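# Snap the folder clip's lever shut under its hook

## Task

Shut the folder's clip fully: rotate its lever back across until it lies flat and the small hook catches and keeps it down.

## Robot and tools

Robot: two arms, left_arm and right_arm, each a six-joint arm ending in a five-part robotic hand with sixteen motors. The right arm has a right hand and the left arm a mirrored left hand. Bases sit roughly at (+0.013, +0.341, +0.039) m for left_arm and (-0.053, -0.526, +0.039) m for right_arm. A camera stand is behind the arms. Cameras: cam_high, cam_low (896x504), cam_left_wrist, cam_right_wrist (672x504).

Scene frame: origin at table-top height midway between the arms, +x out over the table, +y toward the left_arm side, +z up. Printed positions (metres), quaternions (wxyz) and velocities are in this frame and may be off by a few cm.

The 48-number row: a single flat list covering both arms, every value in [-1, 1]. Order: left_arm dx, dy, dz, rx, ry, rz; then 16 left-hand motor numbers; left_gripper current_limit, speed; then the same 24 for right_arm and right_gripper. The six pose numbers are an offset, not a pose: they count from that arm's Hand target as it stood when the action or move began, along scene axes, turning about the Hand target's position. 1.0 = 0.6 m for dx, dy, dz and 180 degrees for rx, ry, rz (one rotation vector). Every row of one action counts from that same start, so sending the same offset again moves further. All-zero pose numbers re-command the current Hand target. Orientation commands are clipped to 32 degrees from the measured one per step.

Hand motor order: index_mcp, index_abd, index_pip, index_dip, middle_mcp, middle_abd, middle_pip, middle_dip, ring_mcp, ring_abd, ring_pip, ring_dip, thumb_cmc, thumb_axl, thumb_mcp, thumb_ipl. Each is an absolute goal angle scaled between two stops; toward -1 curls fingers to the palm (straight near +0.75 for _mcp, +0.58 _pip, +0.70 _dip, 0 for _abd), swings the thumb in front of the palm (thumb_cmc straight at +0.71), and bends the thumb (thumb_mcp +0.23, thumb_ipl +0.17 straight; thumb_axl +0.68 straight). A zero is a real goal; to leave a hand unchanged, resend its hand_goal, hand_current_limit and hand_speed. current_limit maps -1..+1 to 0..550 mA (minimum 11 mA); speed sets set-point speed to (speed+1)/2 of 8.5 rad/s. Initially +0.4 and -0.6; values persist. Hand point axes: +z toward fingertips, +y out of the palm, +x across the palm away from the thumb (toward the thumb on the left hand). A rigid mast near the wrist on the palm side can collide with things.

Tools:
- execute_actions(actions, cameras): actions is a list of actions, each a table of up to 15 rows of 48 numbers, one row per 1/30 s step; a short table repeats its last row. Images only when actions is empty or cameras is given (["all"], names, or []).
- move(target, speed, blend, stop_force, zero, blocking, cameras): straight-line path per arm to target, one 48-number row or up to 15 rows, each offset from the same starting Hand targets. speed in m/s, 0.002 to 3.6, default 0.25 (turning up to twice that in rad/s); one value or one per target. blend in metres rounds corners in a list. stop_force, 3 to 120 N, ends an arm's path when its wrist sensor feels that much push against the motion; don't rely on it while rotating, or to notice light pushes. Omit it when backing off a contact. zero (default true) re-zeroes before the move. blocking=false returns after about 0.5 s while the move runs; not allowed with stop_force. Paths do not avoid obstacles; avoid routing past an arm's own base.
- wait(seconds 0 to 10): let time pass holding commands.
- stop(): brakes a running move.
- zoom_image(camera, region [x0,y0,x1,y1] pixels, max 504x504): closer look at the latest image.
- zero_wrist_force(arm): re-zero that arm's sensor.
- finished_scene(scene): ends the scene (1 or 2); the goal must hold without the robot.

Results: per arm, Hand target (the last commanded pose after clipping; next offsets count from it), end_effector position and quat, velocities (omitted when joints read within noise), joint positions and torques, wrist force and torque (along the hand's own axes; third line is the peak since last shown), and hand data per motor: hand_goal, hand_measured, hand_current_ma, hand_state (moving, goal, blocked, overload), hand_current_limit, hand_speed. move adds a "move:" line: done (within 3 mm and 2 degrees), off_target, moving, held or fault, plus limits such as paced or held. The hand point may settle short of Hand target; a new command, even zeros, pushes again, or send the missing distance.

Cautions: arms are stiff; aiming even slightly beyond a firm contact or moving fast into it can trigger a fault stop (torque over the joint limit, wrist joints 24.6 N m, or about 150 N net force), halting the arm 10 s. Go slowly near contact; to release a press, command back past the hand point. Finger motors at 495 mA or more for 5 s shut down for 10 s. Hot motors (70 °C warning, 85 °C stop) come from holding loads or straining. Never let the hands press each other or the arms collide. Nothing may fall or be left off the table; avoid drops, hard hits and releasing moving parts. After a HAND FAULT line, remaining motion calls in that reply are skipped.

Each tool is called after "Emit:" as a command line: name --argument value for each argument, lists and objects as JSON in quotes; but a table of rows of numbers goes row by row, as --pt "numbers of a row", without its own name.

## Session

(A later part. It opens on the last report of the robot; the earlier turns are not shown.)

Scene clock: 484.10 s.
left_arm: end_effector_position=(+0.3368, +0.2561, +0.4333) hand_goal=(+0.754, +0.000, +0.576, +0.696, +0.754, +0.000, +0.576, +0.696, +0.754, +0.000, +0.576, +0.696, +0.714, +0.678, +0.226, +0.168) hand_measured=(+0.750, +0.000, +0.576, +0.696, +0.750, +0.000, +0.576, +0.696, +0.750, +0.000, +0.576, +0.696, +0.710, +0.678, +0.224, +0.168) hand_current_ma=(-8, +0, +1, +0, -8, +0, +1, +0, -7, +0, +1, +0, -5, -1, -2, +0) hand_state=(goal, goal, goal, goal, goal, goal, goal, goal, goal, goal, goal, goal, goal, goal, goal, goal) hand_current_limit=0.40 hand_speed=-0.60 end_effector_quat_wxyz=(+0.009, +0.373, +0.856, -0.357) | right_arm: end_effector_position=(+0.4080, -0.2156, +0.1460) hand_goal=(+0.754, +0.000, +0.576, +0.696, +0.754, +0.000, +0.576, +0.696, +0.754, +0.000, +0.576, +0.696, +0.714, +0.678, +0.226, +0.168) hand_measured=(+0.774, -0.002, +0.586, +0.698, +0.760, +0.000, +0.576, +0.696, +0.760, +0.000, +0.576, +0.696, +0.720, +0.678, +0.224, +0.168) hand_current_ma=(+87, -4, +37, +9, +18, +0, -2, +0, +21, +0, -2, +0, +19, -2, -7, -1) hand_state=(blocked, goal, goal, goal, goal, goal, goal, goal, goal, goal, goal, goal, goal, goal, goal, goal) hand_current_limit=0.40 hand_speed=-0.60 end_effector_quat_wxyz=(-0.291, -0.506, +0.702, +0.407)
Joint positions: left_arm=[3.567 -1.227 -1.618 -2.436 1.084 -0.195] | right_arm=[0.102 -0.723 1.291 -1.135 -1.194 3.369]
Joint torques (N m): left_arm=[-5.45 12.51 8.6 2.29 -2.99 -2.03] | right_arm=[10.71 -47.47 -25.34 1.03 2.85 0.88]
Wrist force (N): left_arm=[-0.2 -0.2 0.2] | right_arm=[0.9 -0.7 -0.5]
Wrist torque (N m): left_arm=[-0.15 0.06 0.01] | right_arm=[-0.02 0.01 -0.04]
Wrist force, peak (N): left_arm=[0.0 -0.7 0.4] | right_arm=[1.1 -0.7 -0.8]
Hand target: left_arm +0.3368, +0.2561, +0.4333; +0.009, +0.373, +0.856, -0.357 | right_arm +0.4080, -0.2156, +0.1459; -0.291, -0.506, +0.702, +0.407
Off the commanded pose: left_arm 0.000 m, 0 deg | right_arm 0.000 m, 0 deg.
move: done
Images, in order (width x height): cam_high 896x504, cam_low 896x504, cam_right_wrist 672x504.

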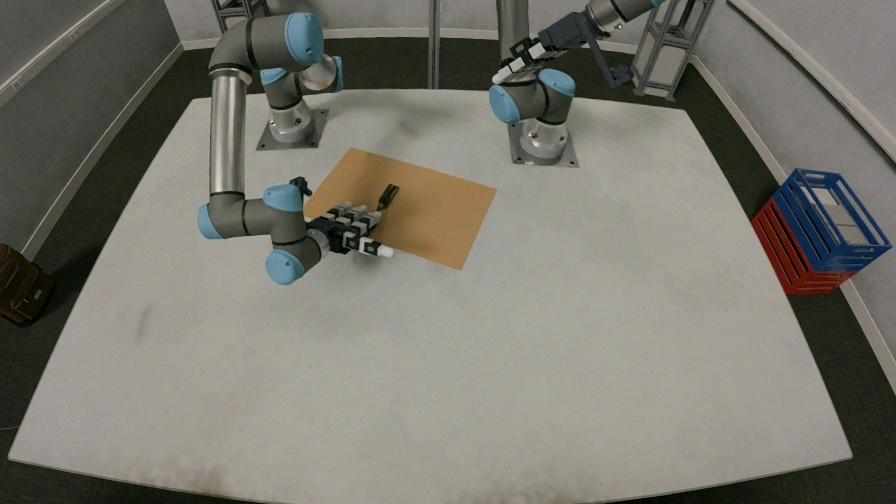

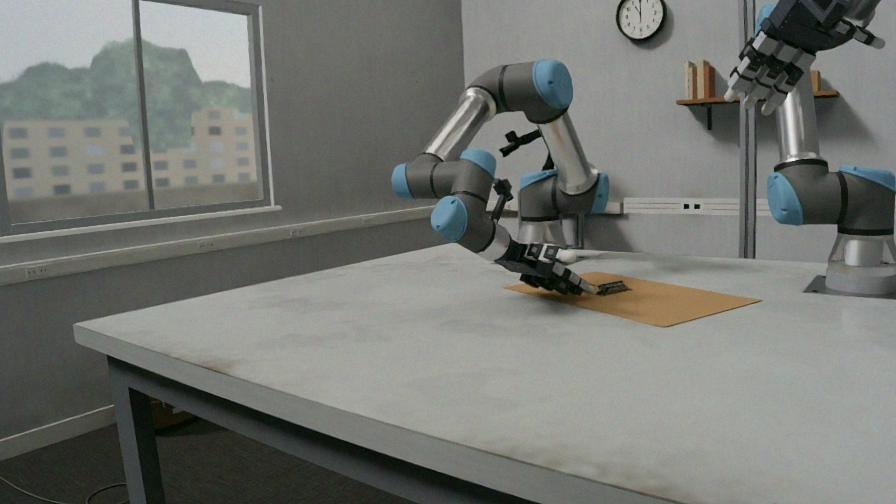

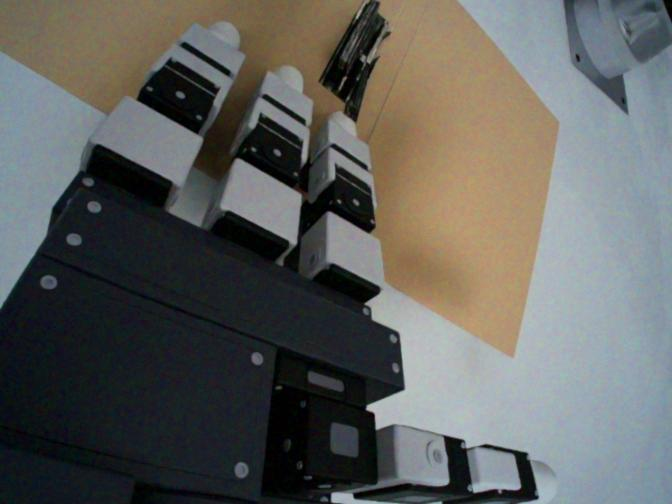

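Emit:
move --target '[0,0,0,0,0,0, 0.754,0,0.576,0.696,0.754,0,0.576,0.696,0.754,0,0.576,0.696,0.714,0.678,0.226,0.168,0.4,-0.6, -0.018,0.0085,0.0133,0,0,0, 0.754,0,0.576,0.696,0.754,0,0.576,0.696,0.754,0,0.576,0.696,0.714,0.678,0.226,0.168,0.4,-0.6]' --speed 0.015 --cameras '["cam_high","cam_low","cam_right_wrist"]'

Emit:
zoom_image --camera "cam_low" --region '[560, 260, 640, 320]'

Emit:
zoom_image --camera "cam_right_wrist" --region '[270, 0, 430, 160]'

Emit:
zoom_image --camera "cam_high" --region '[350, 180, 410, 240]'

Scene clock: 505.30 s.
left_arm: end_effector_position=(+0.3368, +0.2561, +0.4333) hand_goal=(+0.754, +0.000, +0.576, +0.696, +0.754, +0.000, +0.576, +0.696, +0.754, +0.000, +0.576, +0.696, +0.714, +0.678, +0.226, +0.168) hand_measured=(+0.750, +0.000, +0.576, +0.696, +0.750, +0.000, +0.576, +0.696, +0.750, +0.000, +0.576, +0.696, +0.710, +0.678, +0.224, +0.168) hand_current_ma=(-8, +0, +1, +0, -8, +0, +1, +0, -7, +0, +1, +0, -5, -1, -2, +0) hand_state=(goal, goal, goal, goal, goal, goal, goal, goal, goal, goal, goal, goal, goal, goal, goal, goal) hand_current_limit=0.40 hand_speed=-0.60 end_effector_quat_wxyz=(+0.009, +0.373, +0.856, -0.357) | right_arm: end_effector_position=(+0.3971, -0.2105, +0.1540) hand_goal=(+0.754, +0.000, +0.576, +0.696, +0.754, +0.000, +0.576, +0.696, +0.754, +0.000, +0.576, +0.696, +0.714, +0.678, +0.226, +0.168) hand_measured=(+0.776, -0.002, +0.586, +0.698, +0.760, +0.000, +0.576, +0.696, +0.760, +0.000, +0.576, +0.696, +0.720, +0.678, +0.224, +0.168) hand_current_ma=(+91, -4, +39, +9, +19, +0, -2, +0, +21, +0, -2, +0, +19, -2, -7, -1) hand_state=(blocked, goal, goal, goal, goal, goal, goal, goal, goal, goal, goal, goal, goal, goal, goal, goal) hand_current_limit=0.40 hand_speed=-0.60 end_effector_quat_wxyz=(-0.292, -0.506, +0.702, +0.407)
Joint positions: left_arm=[3.567 -1.227 -1.618 -2.436 1.084 -0.195] | right_arm=[0.111 -0.752 1.324 -1.141 -1.187 3.374]
Joint torques (N m): left_arm=[-4.83 10.77 8.84 2.18 -3.09 -1.89] | right_arm=[6.52 -42.42 -23.62 -1.35 2.32 0.54]
Wrist force (N): left_arm=[-0.1 -0.3 0.1] | right_arm=[0.7 -0.8 -1.0]
Wrist torque (N m): left_arm=[-0.16 0.05 0.02] | right_arm=[-0.02 -0.02 -0.06]
Wrist force, peak (N): left_arm=[-0.3 -0.5 0.3] | right_arm=[1.0 -0.8 -1.3]
Hand target: left_arm +0.3368, +0.2561, +0.4333; +0.009, +0.373, +0.856, -0.357 | right_arm +0.3972, -0.2105, +0.1539; -0.291, -0.506, +0.702, +0.407
Off the commanded pose: left_arm 0.000 m, 0 deg | right_arm 0.000 m, 0 deg.
move: done
Images, in order (width x height): cam_high 896x504, cam_low 896x504, cam_right_wrist 672x504.

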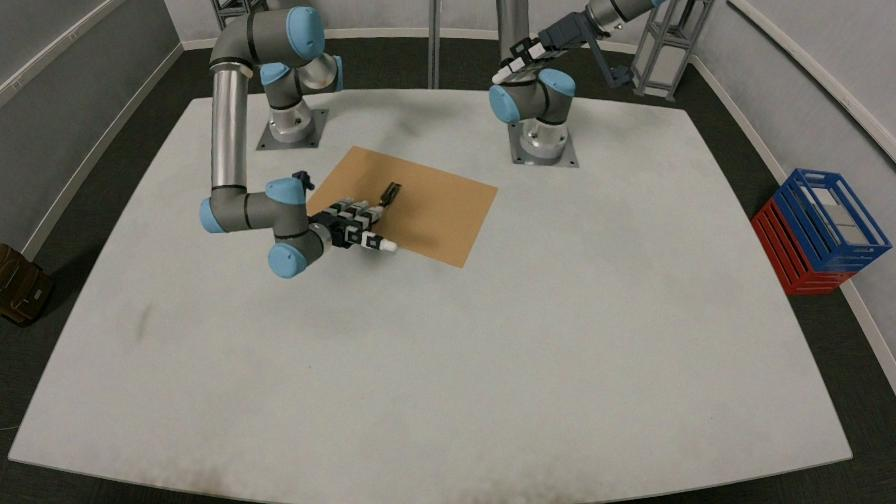

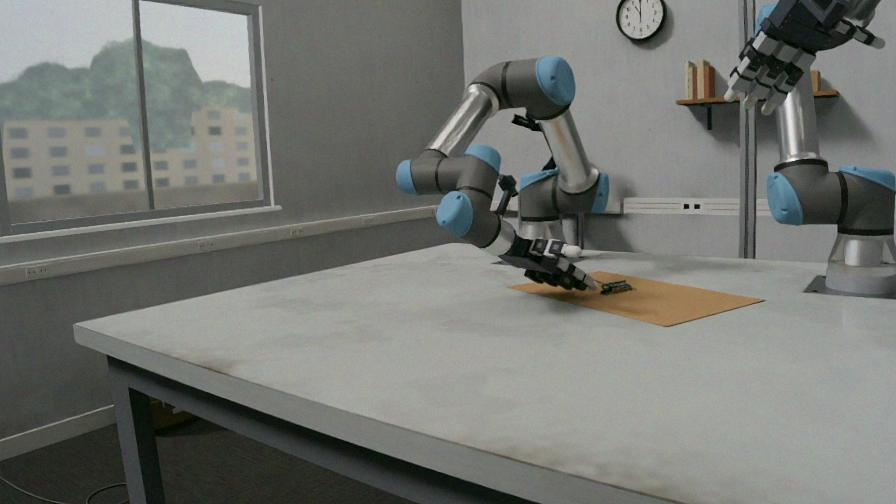

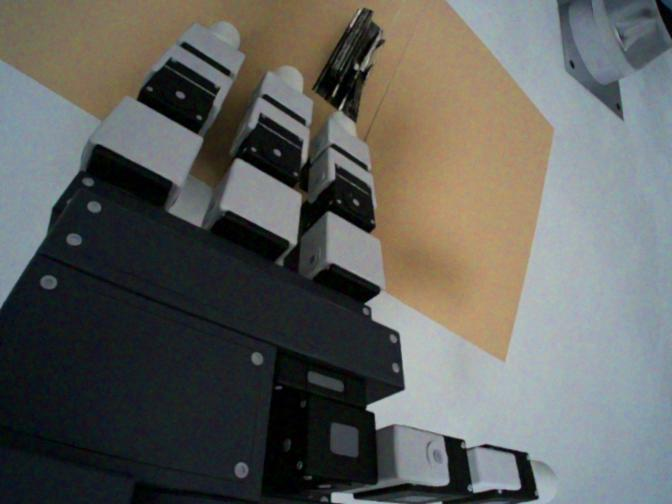

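Scaled by 6.300 from the camera's 896x504 image, which has a finer 1280x720 frame.

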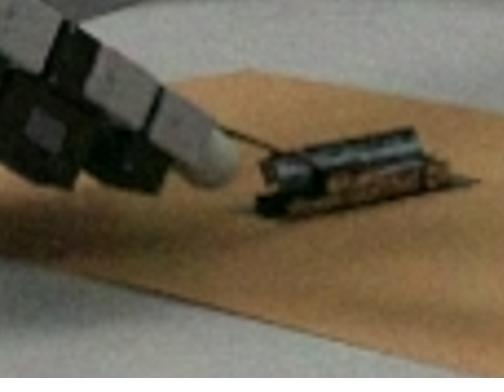

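Scaled by 3.150 from the camera's 672x504 image, which has a finer 960x720 frame.

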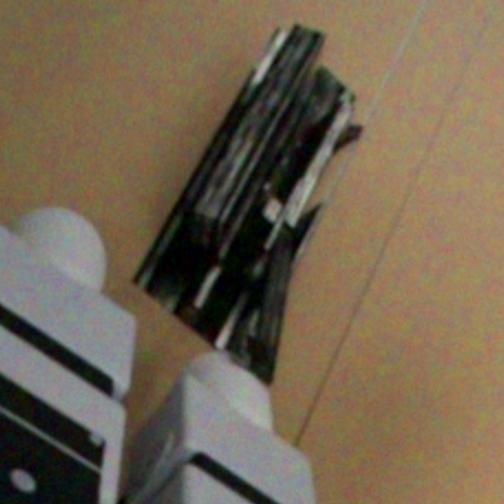

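Scaled by 8.400 from the camera's 896x504 image, which has a finer 1280x720 frame.

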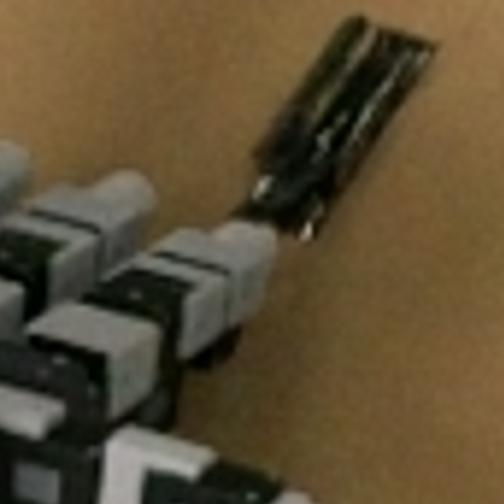

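Emit:
move --target '[0,0,0,0,0,0, 0.754,0,0.576,0.696,0.754,0,0.576,0.696,0.754,0,0.576,0.696,0.714,0.678,0.226,0.168,0.4,-0.6, -0.0085,0.0032,0.02,0,0,0, 0.754,0,0.576,0.696,0.754,0,0.576,0.696,0.754,0,0.576,0.696,0.714,0.678,0.226,0.168,0.4,-0.6]' --speed 0.015 --cameras '["cam_high","cam_low","cam_right_wrist"]'

Emit:
zoom_image --camera "cam_low" --region '[560, 260, 640, 320]'

Emit:
zoom_image --camera "cam_right_wrist" --region '[270, 0, 430, 160]'

Emit:
zoom_image --camera "cam_high" --region '[350, 170, 410, 230]'

Scene clock: 546.90 s.
left_arm: end_effector_position=(+0.3368, +0.2561, +0.4333) hand_goal=(+0.754, +0.000, +0.576, +0.696, +0.754, +0.000, +0.576, +0.696, +0.754, +0.000, +0.576, +0.696, +0.714, +0.678, +0.226, +0.168) hand_measured=(+0.750, +0.000, +0.576, +0.696, +0.750, +0.000, +0.576, +0.696, +0.750, +0.000, +0.576, +0.696, +0.710, +0.678, +0.224, +0.168) hand_current_ma=(-8, +0, +1, +0, -8, +0, +1, +0, -7, +0, +1, +0, -5, -1, -2, +0) hand_state=(goal, goal, goal, goal, goal, goal, goal, goal, goal, goal, goal, goal, goal, goal, goal, goal) hand_current_limit=0.40 hand_speed=-0.60 end_effector_quat_wxyz=(+0.009, +0.373, +0.856, -0.357) | right_arm: end_effector_position=(+0.3921, -0.2086, +0.1660) hand_goal=(+0.754, +0.000, +0.576, +0.696, +0.754, +0.000, +0.576, +0.696, +0.754, +0.000, +0.576, +0.696, +0.714, +0.678, +0.226, +0.168) hand_measured=(+0.776, -0.002, +0.586, +0.698, +0.760, +0.000, +0.576, +0.696, +0.760, +0.000, +0.576, +0.696, +0.720, +0.678, +0.224, +0.168) hand_current_ma=(+91, -4, +39, +9, +19, +0, -2, +0, +21, +0, -2, +0, +19, -2, -7, -1) hand_state=(blocked, goal, goal, goal, goal, goal, goal, goal, goal, goal, goal, goal, goal, goal, goal, goal) hand_current_limit=0.40 hand_speed=-0.60 end_effector_quat_wxyz=(-0.292, -0.506, +0.702, +0.407)
Joint positions: left_arm=[3.567 -1.227 -1.618 -2.436 1.084 -0.195] | right_arm=[0.114 -0.776 1.335 -1.128 -1.184 3.376]
Joint torques (N m): left_arm=[-5.23 11.64 9.37 2 -2.85 -1.57] | right_arm=[10.45 -42.38 -14.98 0.98 2.85 0.77]
Wrist force (N): left_arm=[-0.2 -0.2 0.0] | right_arm=[0.6 -0.6 -0.7]
Wrist torque (N m): left_arm=[-0.14 0.06 0.00] | right_arm=[-0.01 -0.02 -0.06]
Wrist force, peak (N): left_arm=[-0.1 -0.3 0.5] | right_arm=[0.8 -0.7 -1.3]
Hand target: left_arm +0.3368, +0.2561, +0.4333; +0.009, +0.373, +0.856, -0.357 | right_arm +0.3921, -0.2086, +0.1659; -0.291, -0.506, +0.702, +0.407
Off the commanded pose: left_arm 0.000 m, 0 deg | right_arm 0.000 m, 0 deg.
move: done
Images, in order (width x height): cam_high 896x504, cam_low 896x504, cam_right_wrist 672x504.

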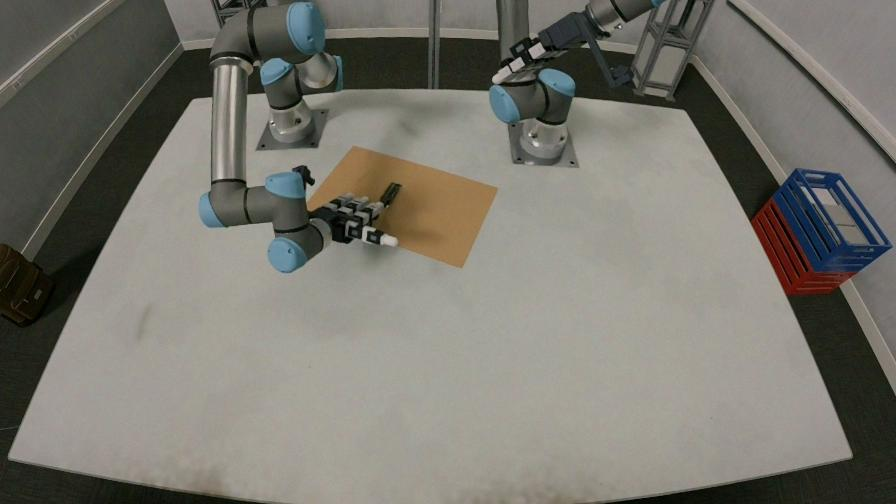

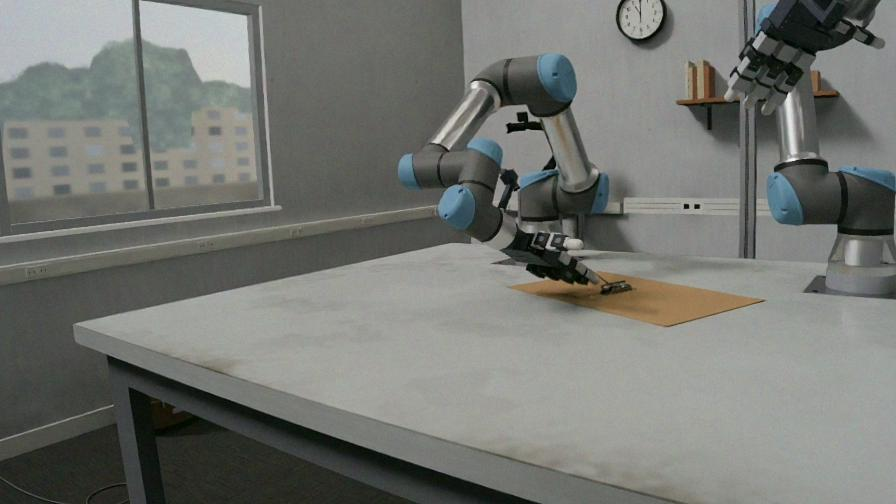

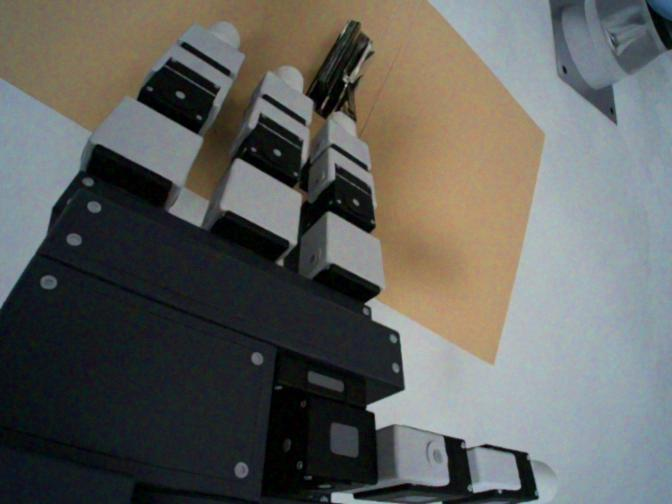

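Scaled by 6.300 from the camera's 896x504 image, which has a finer 1280x720 frame.

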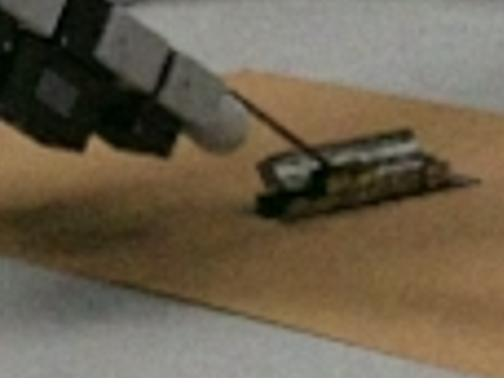

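Scaled by 3.150 from the camera's 672x504 image, which has a finer 960x720 frame.

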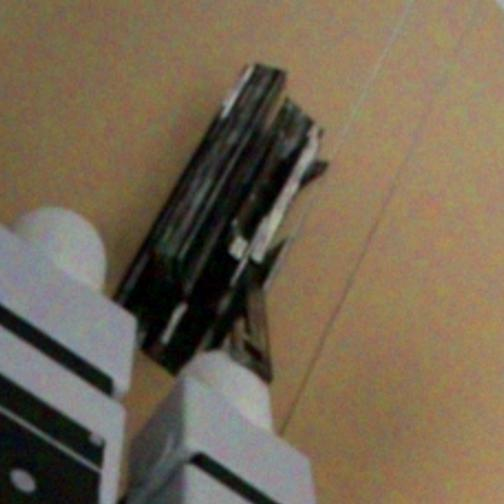

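Scaled by 8.400 from the camera's 896x504 image, which has a finer 1280x720 frame.

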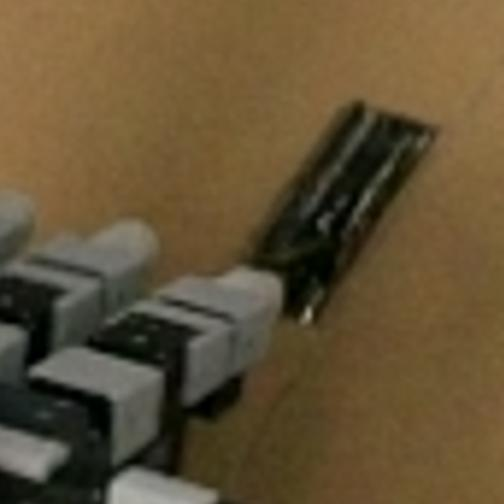

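Emit:
move --target '[0,0,0,0,0,0, 0.754,0,0.576,0.696,0.754,0,0.576,0.696,0.754,0,0.576,0.696,0.714,0.678,0.226,0.168,0.4,-0.6, -0.0633,0.022,0.0337,-0.0269,-0.0788,0, 0.754,0,0.576,0.696,0.754,0,0.576,0.696,0.754,0,0.576,0.696,0.714,0.678,0.226,0.168,0.4,-0.6]' --speed 0.03 --cameras '["cam_high","cam_low","cam_right_wrist"]'

Emit:
zoom_image --camera "cam_low" --region '[560, 260, 640, 320]'

Emit:
zoom_image --camera "cam_right_wrist" --region '[270, 0, 430, 160]'

Emit:
zoom_image --camera "cam_high" --region '[350, 170, 410, 230]'

Scene clock: 581.00 s.
left_arm: end_effector_position=(+0.3368, +0.2561, +0.4333) hand_goal=(+0.754, +0.000, +0.576, +0.696, +0.754, +0.000, +0.576, +0.696, +0.754, +0.000, +0.576, +0.696, +0.714, +0.678, +0.226, +0.168) hand_measured=(+0.750, +0.000, +0.576, +0.696, +0.750, +0.000, +0.576, +0.696, +0.750, +0.000, +0.576, +0.696, +0.710, +0.678, +0.224, +0.168) hand_current_ma=(-8, +0, +1, +0, -8, +0, +1, +0, -7, +0, +1, +0, -5, -1, -2, +0) hand_state=(goal, goal, goal, goal, goal, goal, goal, goal, goal, goal, goal, goal, goal, goal, goal, goal) hand_current_limit=0.40 hand_speed=-0.60 end_effector_quat_wxyz=(+0.009, +0.373, +0.856, -0.357) | right_arm: end_effector_position=(+0.3541, -0.1954, +0.1861) hand_goal=(+0.754, +0.000, +0.576, +0.696, +0.754, +0.000, +0.576, +0.696, +0.754, +0.000, +0.576, +0.696, +0.714, +0.678, +0.226, +0.168) hand_measured=(+0.778, -0.002, +0.588, +0.700, +0.760, +0.000, +0.576, +0.696, +0.760, +0.000, +0.576, +0.696, +0.720, +0.678, +0.224, +0.168) hand_current_ma=(+99, -4, +45, +13, +19, +0, -2, +0, +21, +0, -2, +0, +19, -2, -7, -1) hand_state=(blocked, goal, goal, goal, goal, goal, goal, goal, goal, goal, goal, goal, goal, goal, goal, goal) hand_current_limit=0.40 hand_speed=-0.60 end_effector_quat_wxyz=(-0.224, -0.540, +0.750, +0.311)
Joint positions: left_arm=[3.567 -1.227 -1.618 -2.436 1.084 -0.195] | right_arm=[0.155 -0.993 1.536 -1.391 -1.231 3.502]
Joint torques (N m): left_arm=[-4.15 11.99 9.23 2 -2.99 -1.66] | right_arm=[5.45 -34.72 -27.14 1.74 0.03 -0.91]
Wrist force (N): left_arm=[0.0 -0.4 0.1] | right_arm=[0.7 -0.7 -0.5]
Wrist torque (N m): left_arm=[-0.17 0.03 0.03] | right_arm=[-0.01 -0.11 -0.01]
Wrist force, peak (N): left_arm=[-0.3 -0.8 -0.1] | right_arm=[0.9 -0.9 -1.3]
Hand target: left_arm +0.3368, +0.2561, +0.4333; +0.009, +0.373, +0.856, -0.357 | right_arm +0.3541, -0.1954, +0.1861; -0.224, -0.540, +0.750, +0.311
Off the commanded pose: left_arm 0.000 m, 0 deg | right_arm 0.000 m, 0 deg.
move: done
Images, in order (width x height): cam_high 896x504, cam_low 896x504, cam_right_wrist 672x504.

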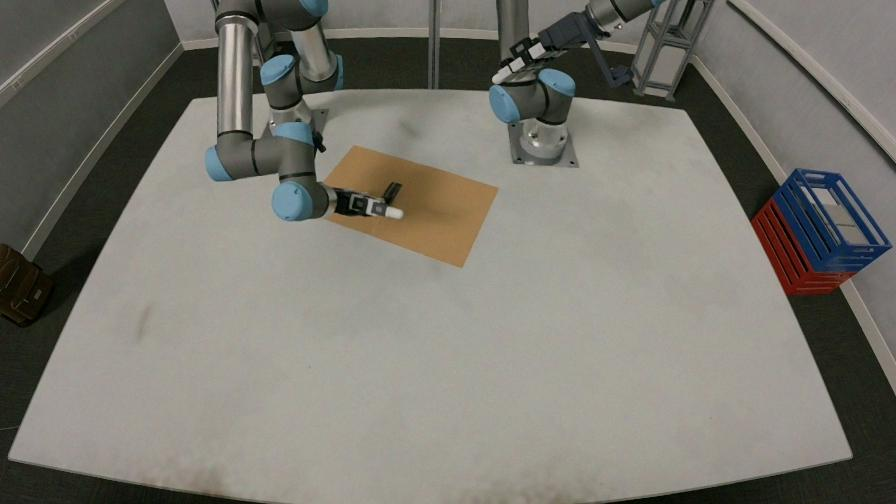

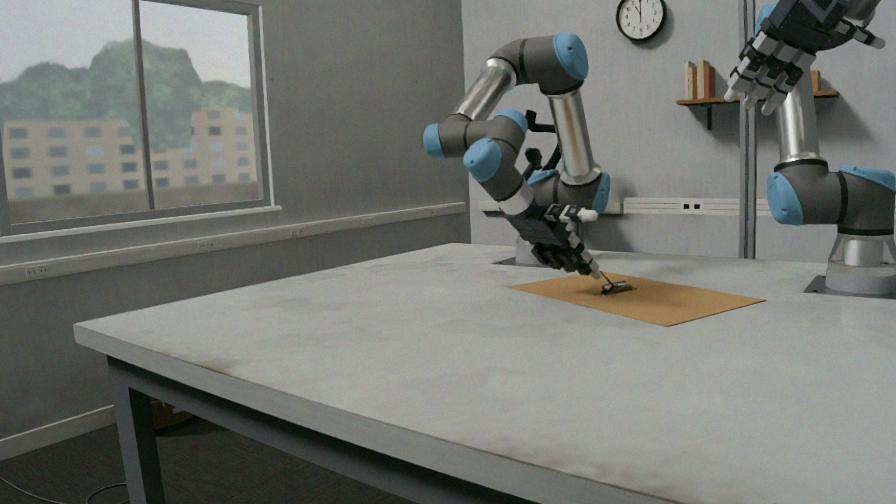

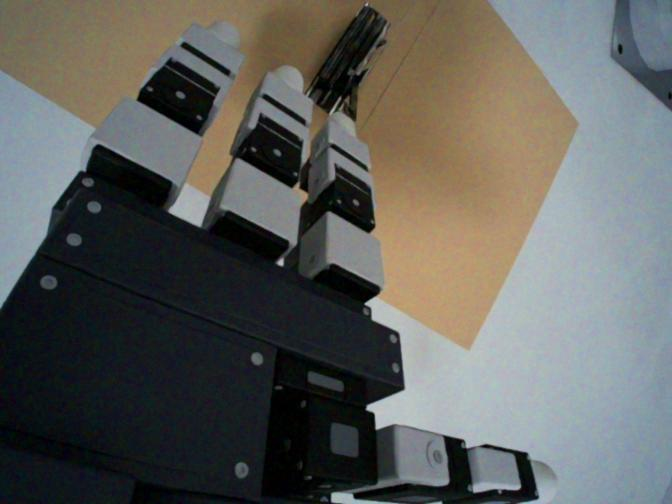

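Scaled by 6.300 from the camera's 896x504 image, which has a finer 1280x720 frame.

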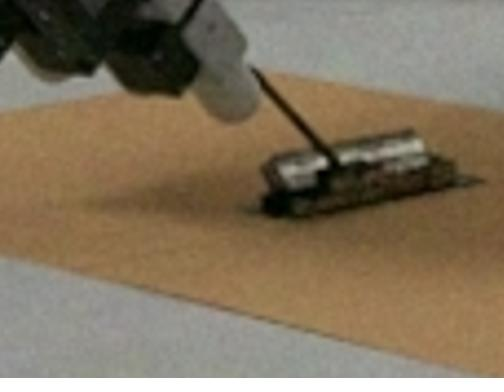

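Scaled by 3.150 from the camera's 672x504 image, which has a finer 960x720 frame.

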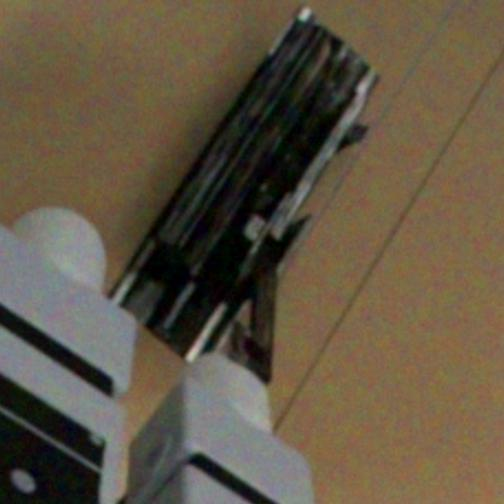

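Scaled by 8.400 from the camera's 896x504 image, which has a finer 1280x720 frame.

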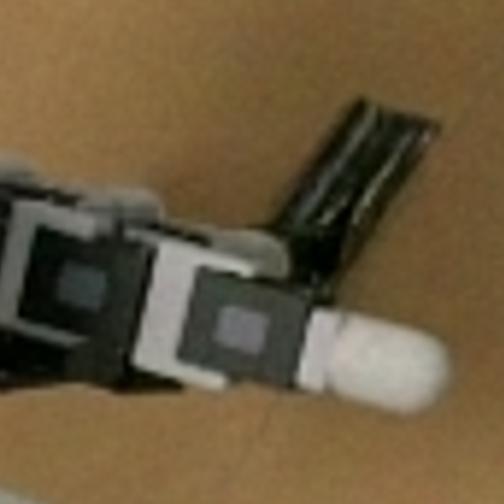

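Emit:
move --target '[0,0,0,0,0,0, 0.754,0,0.576,0.696,0.754,0,0.576,0.696,0.754,0,0.576,0.696,0.714,0.678,0.226,0.168,0.4,-0.6, -0.0582,0.0187,0.0168,-0.0215,-0.0631,0, 0.754,0,0.576,0.696,0.754,0,0.576,0.696,0.754,0,0.576,0.696,0.714,0.678,0.226,0.168,0.4,-0.6]' --speed 0.03 --cameras '["cam_high","cam_low","cam_right_wrist"]'

Emit:
zoom_image --camera "cam_low" --region '[560, 260, 640, 320]'

Emit:
zoom_image --camera "cam_right_wrist" --region '[270, 0, 430, 160]'

Emit:
zoom_image --camera "cam_high" --region '[350, 150, 430, 230]'

Scene clock: 595.97 s.
left_arm: end_effector_position=(+0.3368, +0.2561, +0.4333) hand_goal=(+0.754, +0.000, +0.576, +0.696, +0.754, +0.000, +0.576, +0.696, +0.754, +0.000, +0.576, +0.696, +0.714, +0.678, +0.226, +0.168) hand_measured=(+0.750, +0.000, +0.576, +0.696, +0.750, +0.000, +0.576, +0.696, +0.750, +0.000, +0.576, +0.696, +0.710, +0.678, +0.224, +0.168) hand_current_ma=(-8, +0, +1, +0, -8, +0, +1, +0, -7, +0, +1, +0, -5, -1, -2, +0) hand_state=(goal, goal, goal, goal, goal, goal, goal, goal, goal, goal, goal, goal, goal, goal, goal, goal) hand_current_limit=0.40 hand_speed=-0.60 end_effector_quat_wxyz=(+0.009, +0.373, +0.856, -0.357) | right_arm: end_effector_position=(+0.3191, -0.1842, +0.1962) hand_goal=(+0.754, +0.000, +0.576, +0.696, +0.754, +0.000, +0.576, +0.696, +0.754, +0.000, +0.576, +0.696, +0.714, +0.678, +0.226, +0.168) hand_measured=(+0.778, +0.000, +0.588, +0.700, +0.760, +0.000, +0.576, +0.696, +0.760, +0.000, +0.576, +0.696, +0.720, +0.678, +0.224, +0.168) hand_current_ma=(+99, +1, +45, +13, +19, +0, -2, +0, +21, +0, -2, +0, +19, -2, -7, -1) hand_state=(blocked, goal, goal, goal, goal, goal, goal, goal, goal, goal, goal, goal, goal, goal, goal, goal) hand_current_limit=0.40 hand_speed=-0.60 end_effector_quat_wxyz=(-0.166, -0.560, +0.778, +0.231)
Joint positions: left_arm=[3.567 -1.227 -1.618 -2.436 1.084 -0.195] | right_arm=[0.205 -1.16 1.694 -1.596 -1.287 3.607]
Joint torques (N m): left_arm=[-4.11 10.49 8.44 2.01 -2.95 -1.81] | right_arm=[1.46 -28.1 -26.84 1.03 0.54 -1.06]
Wrist force (N): left_arm=[0.1 -0.1 0.0] | right_arm=[0.0 -0.3 -0.1]
Wrist torque (N m): left_arm=[-0.13 0.01 0.03] | right_arm=[0.04 -0.04 -0.04]
Wrist force, peak (N): left_arm=[-0.2 -0.6 0.3] | right_arm=[0.6 -0.8 -1.0]
Hand target: left_arm +0.3368, +0.2561, +0.4333; +0.009, +0.373, +0.856, -0.357 | right_arm +0.3192, -0.1842, +0.1962; -0.166, -0.560, +0.778, +0.231
Off the commanded pose: left_arm 0.000 m, 0 deg | right_arm 0.000 m, 0 deg.
move: done
Images, in order (width x height): cam_high 896x504, cam_low 896x504, cam_right_wrist 672x504.

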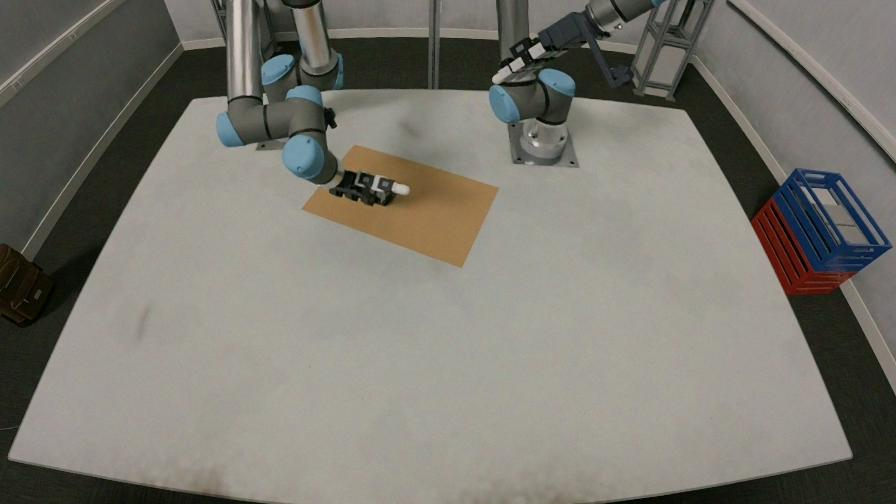

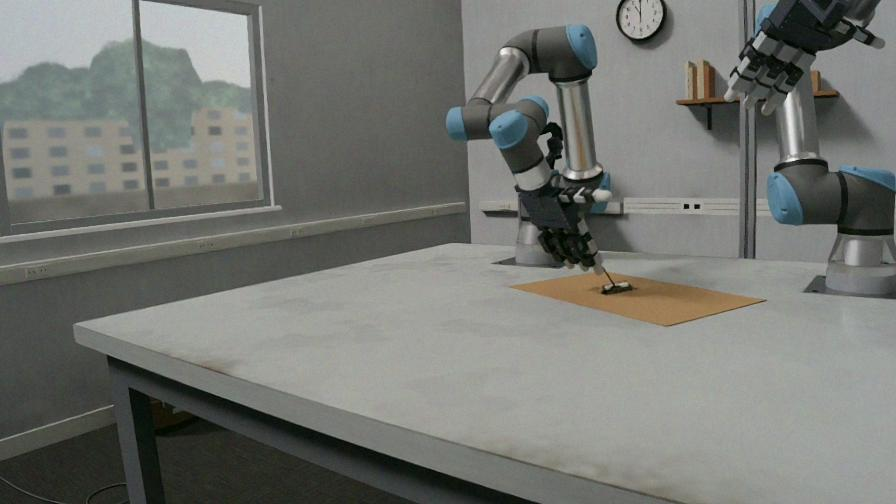

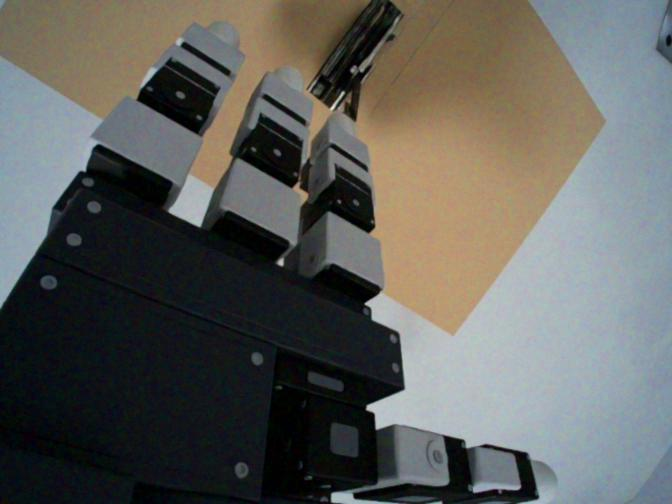

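Scaled by 6.300 from the camera's 896x504 image, which has a finer 1280x720 frame.

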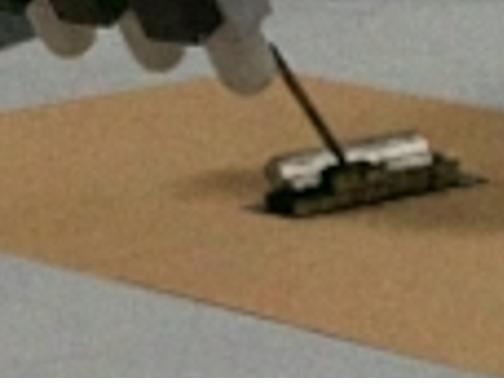

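Scaled by 3.150 from the camera's 672x504 image, which has a finer 960x720 frame.

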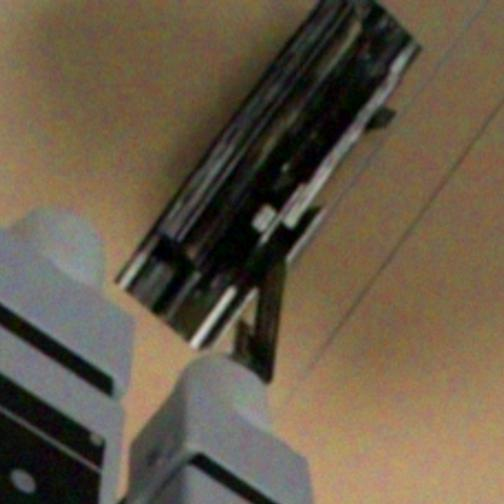

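Scaled by 6.300 from the camera's 896x504 image, which has a finer 1280x720 frame.

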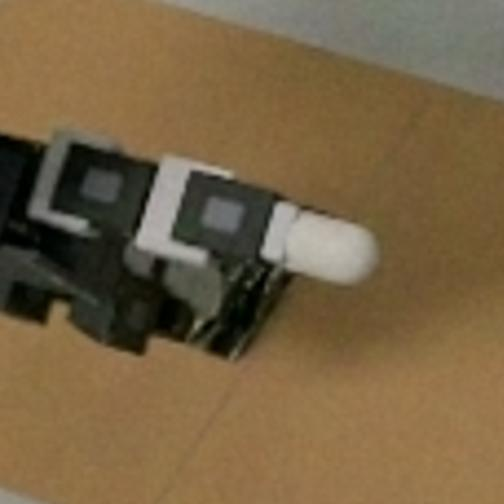

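Emit:
move --target '[0,0,0,0,0,0, 0.754,0,0.576,0.696,0.754,0,0.576,0.696,0.754,0,0.576,0.696,0.714,0.678,0.226,0.168,0.4,-0.6, -0.0738,0.0258,0.0078,-0.0269,-0.0788,0, 0.754,0,0.576,0.696,0.754,0,0.576,0.696,0.754,0,0.576,0.696,0.714,0.678,0.226,0.168,0.4,-0.6]' --speed 0.03 --cameras '["cam_high","cam_low","cam_right_wrist"]'

Emit:
zoom_image --camera "cam_low" --region '[560, 260, 640, 320]'

Emit:
zoom_image --camera "cam_right_wrist" --region '[270, 0, 430, 160]'

Emit:
zoom_image --camera "cam_high" --region '[350, 150, 430, 230]'

Scene clock: 610.77 s.
left_arm: end_effector_position=(+0.3368, +0.2561, +0.4333) hand_goal=(+0.754, +0.000, +0.576, +0.696, +0.754, +0.000, +0.576, +0.696, +0.754, +0.000, +0.576, +0.696, +0.714, +0.678, +0.226, +0.168) hand_measured=(+0.750, +0.000, +0.576, +0.696, +0.750, +0.000, +0.576, +0.696, +0.750, +0.000, +0.576, +0.696, +0.710, +0.678, +0.224, +0.168) hand_current_ma=(-8, +0, +1, +0, -8, +0, +1, +0, -7, +0, +1, +0, -5, -1, -2, +0) hand_state=(goal, goal, goal, goal, goal, goal, goal, goal, goal, goal, goal, goal, goal, goal, goal, goal) hand_current_limit=0.40 hand_speed=-0.60 end_effector_quat_wxyz=(+0.009, +0.373, +0.856, -0.357) | right_arm: end_effector_position=(+0.2748, -0.1687, +0.2009) hand_goal=(+0.754, +0.000, +0.576, +0.696, +0.754, +0.000, +0.576, +0.696, +0.754, +0.000, +0.576, +0.696, +0.714, +0.678, +0.226, +0.168) hand_measured=(+0.778, +0.000, +0.588, +0.700, +0.760, +0.000, +0.576, +0.696, +0.760, +0.000, +0.576, +0.696, +0.720, +0.678, +0.224, +0.168) hand_current_ma=(+99, +1, +45, +13, +19, +0, -2, +0, +21, +0, -2, +0, +19, -2, -7, -1) hand_state=(blocked, goal, goal, goal, goal, goal, goal, goal, goal, goal, goal, goal, goal, goal, goal, goal) hand_current_limit=0.40 hand_speed=-0.60 end_effector_quat_wxyz=(-0.092, -0.577, +0.802, +0.127)
Joint positions: left_arm=[3.567 -1.227 -1.618 -2.436 1.084 -0.195] | right_arm=[0.296 -1.345 1.871 -1.838 -1.389 3.75]
Joint torques (N m): left_arm=[-4.56 10.41 9.45 1.83 -3.07 -1.57] | right_arm=[-3.89 -21.18 -27.04 0.29 1.52 -0.93]
Wrist force (N): left_arm=[-0.1 -0.2 -0.2] | right_arm=[0.2 -0.4 -0.5]
Wrist torque (N m): left_arm=[-0.12 0.04 0.02] | right_arm=[0.20 -0.04 -0.01]
Wrist force, peak (N): left_arm=[-0.2 -0.8 0.0] | right_arm=[0.7 -0.7 0.3]
Hand target: left_arm +0.3368, +0.2561, +0.4333; +0.009, +0.373, +0.856, -0.357 | right_arm +0.2749, -0.1687, +0.2009; -0.093, -0.577, +0.802, +0.127
Off the commanded pose: left_arm 0.000 m, 0 deg | right_arm 0.000 m, 0 deg.
move: done
Images, in order (width x height): cam_high 896x504, cam_low 896x504, cam_right_wrist 672x504.

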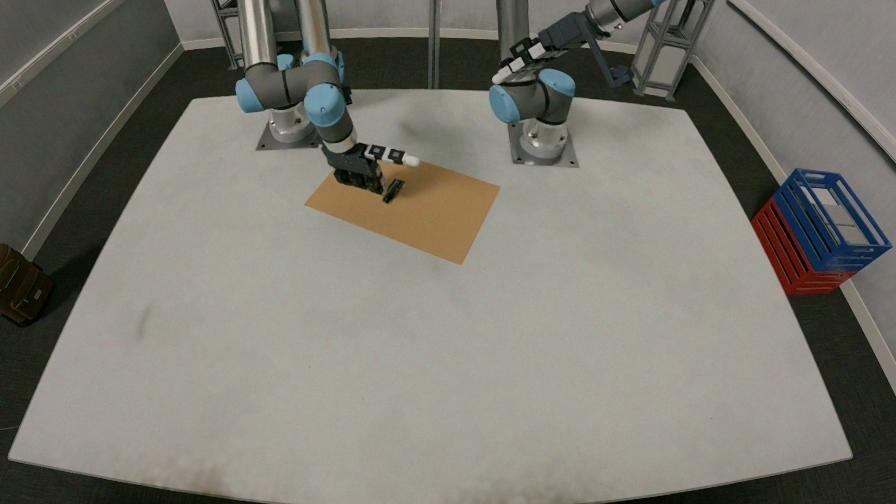

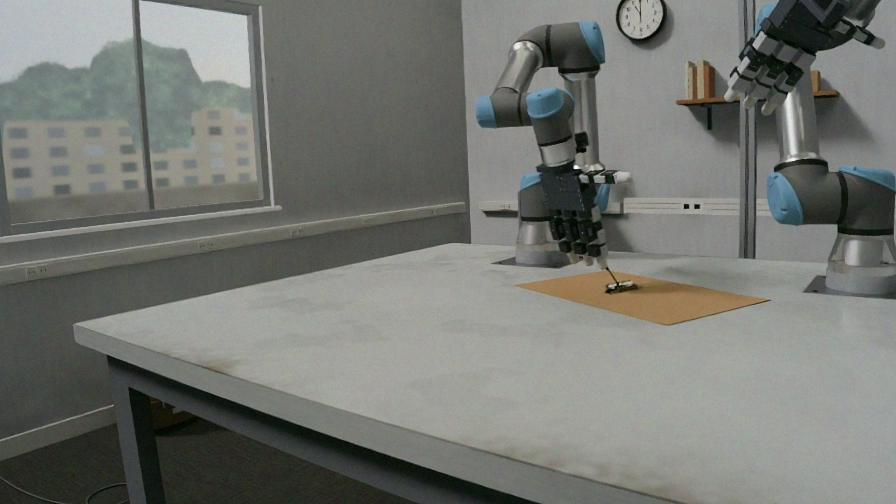

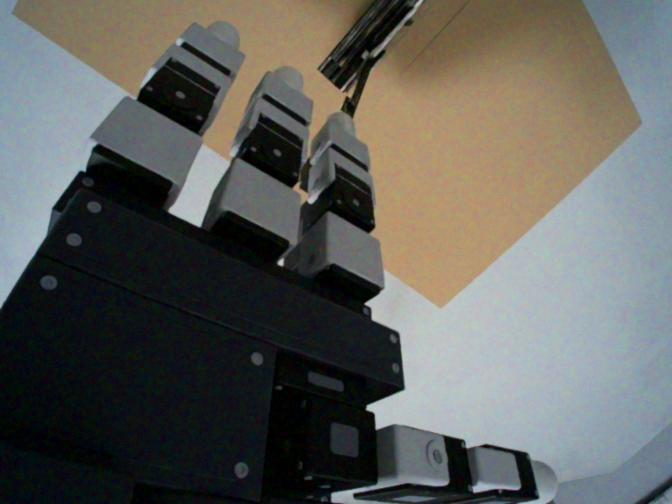

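Scaled by 6.300 from the camera's 896x504 image, which has a finer 1280x720 frame.

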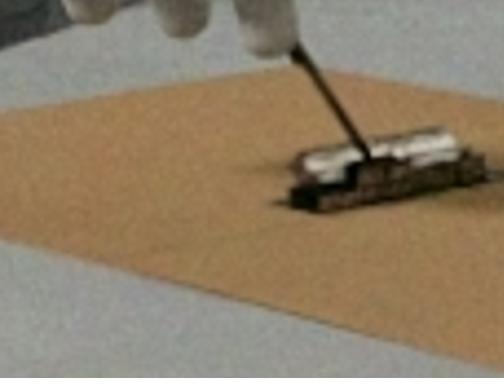

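Scaled by 3.150 from the camera's 672x504 image, which has a finer 960x720 frame.

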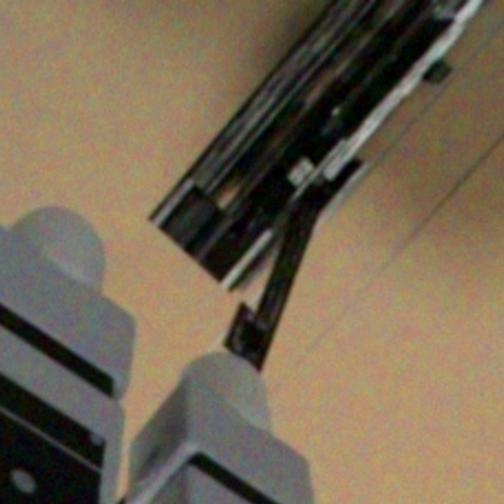

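Scaled by 6.300 from the camera's 896x504 image, which has a finer 1280x720 frame.

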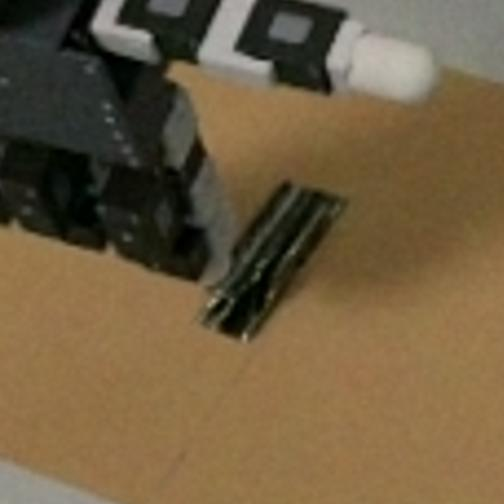

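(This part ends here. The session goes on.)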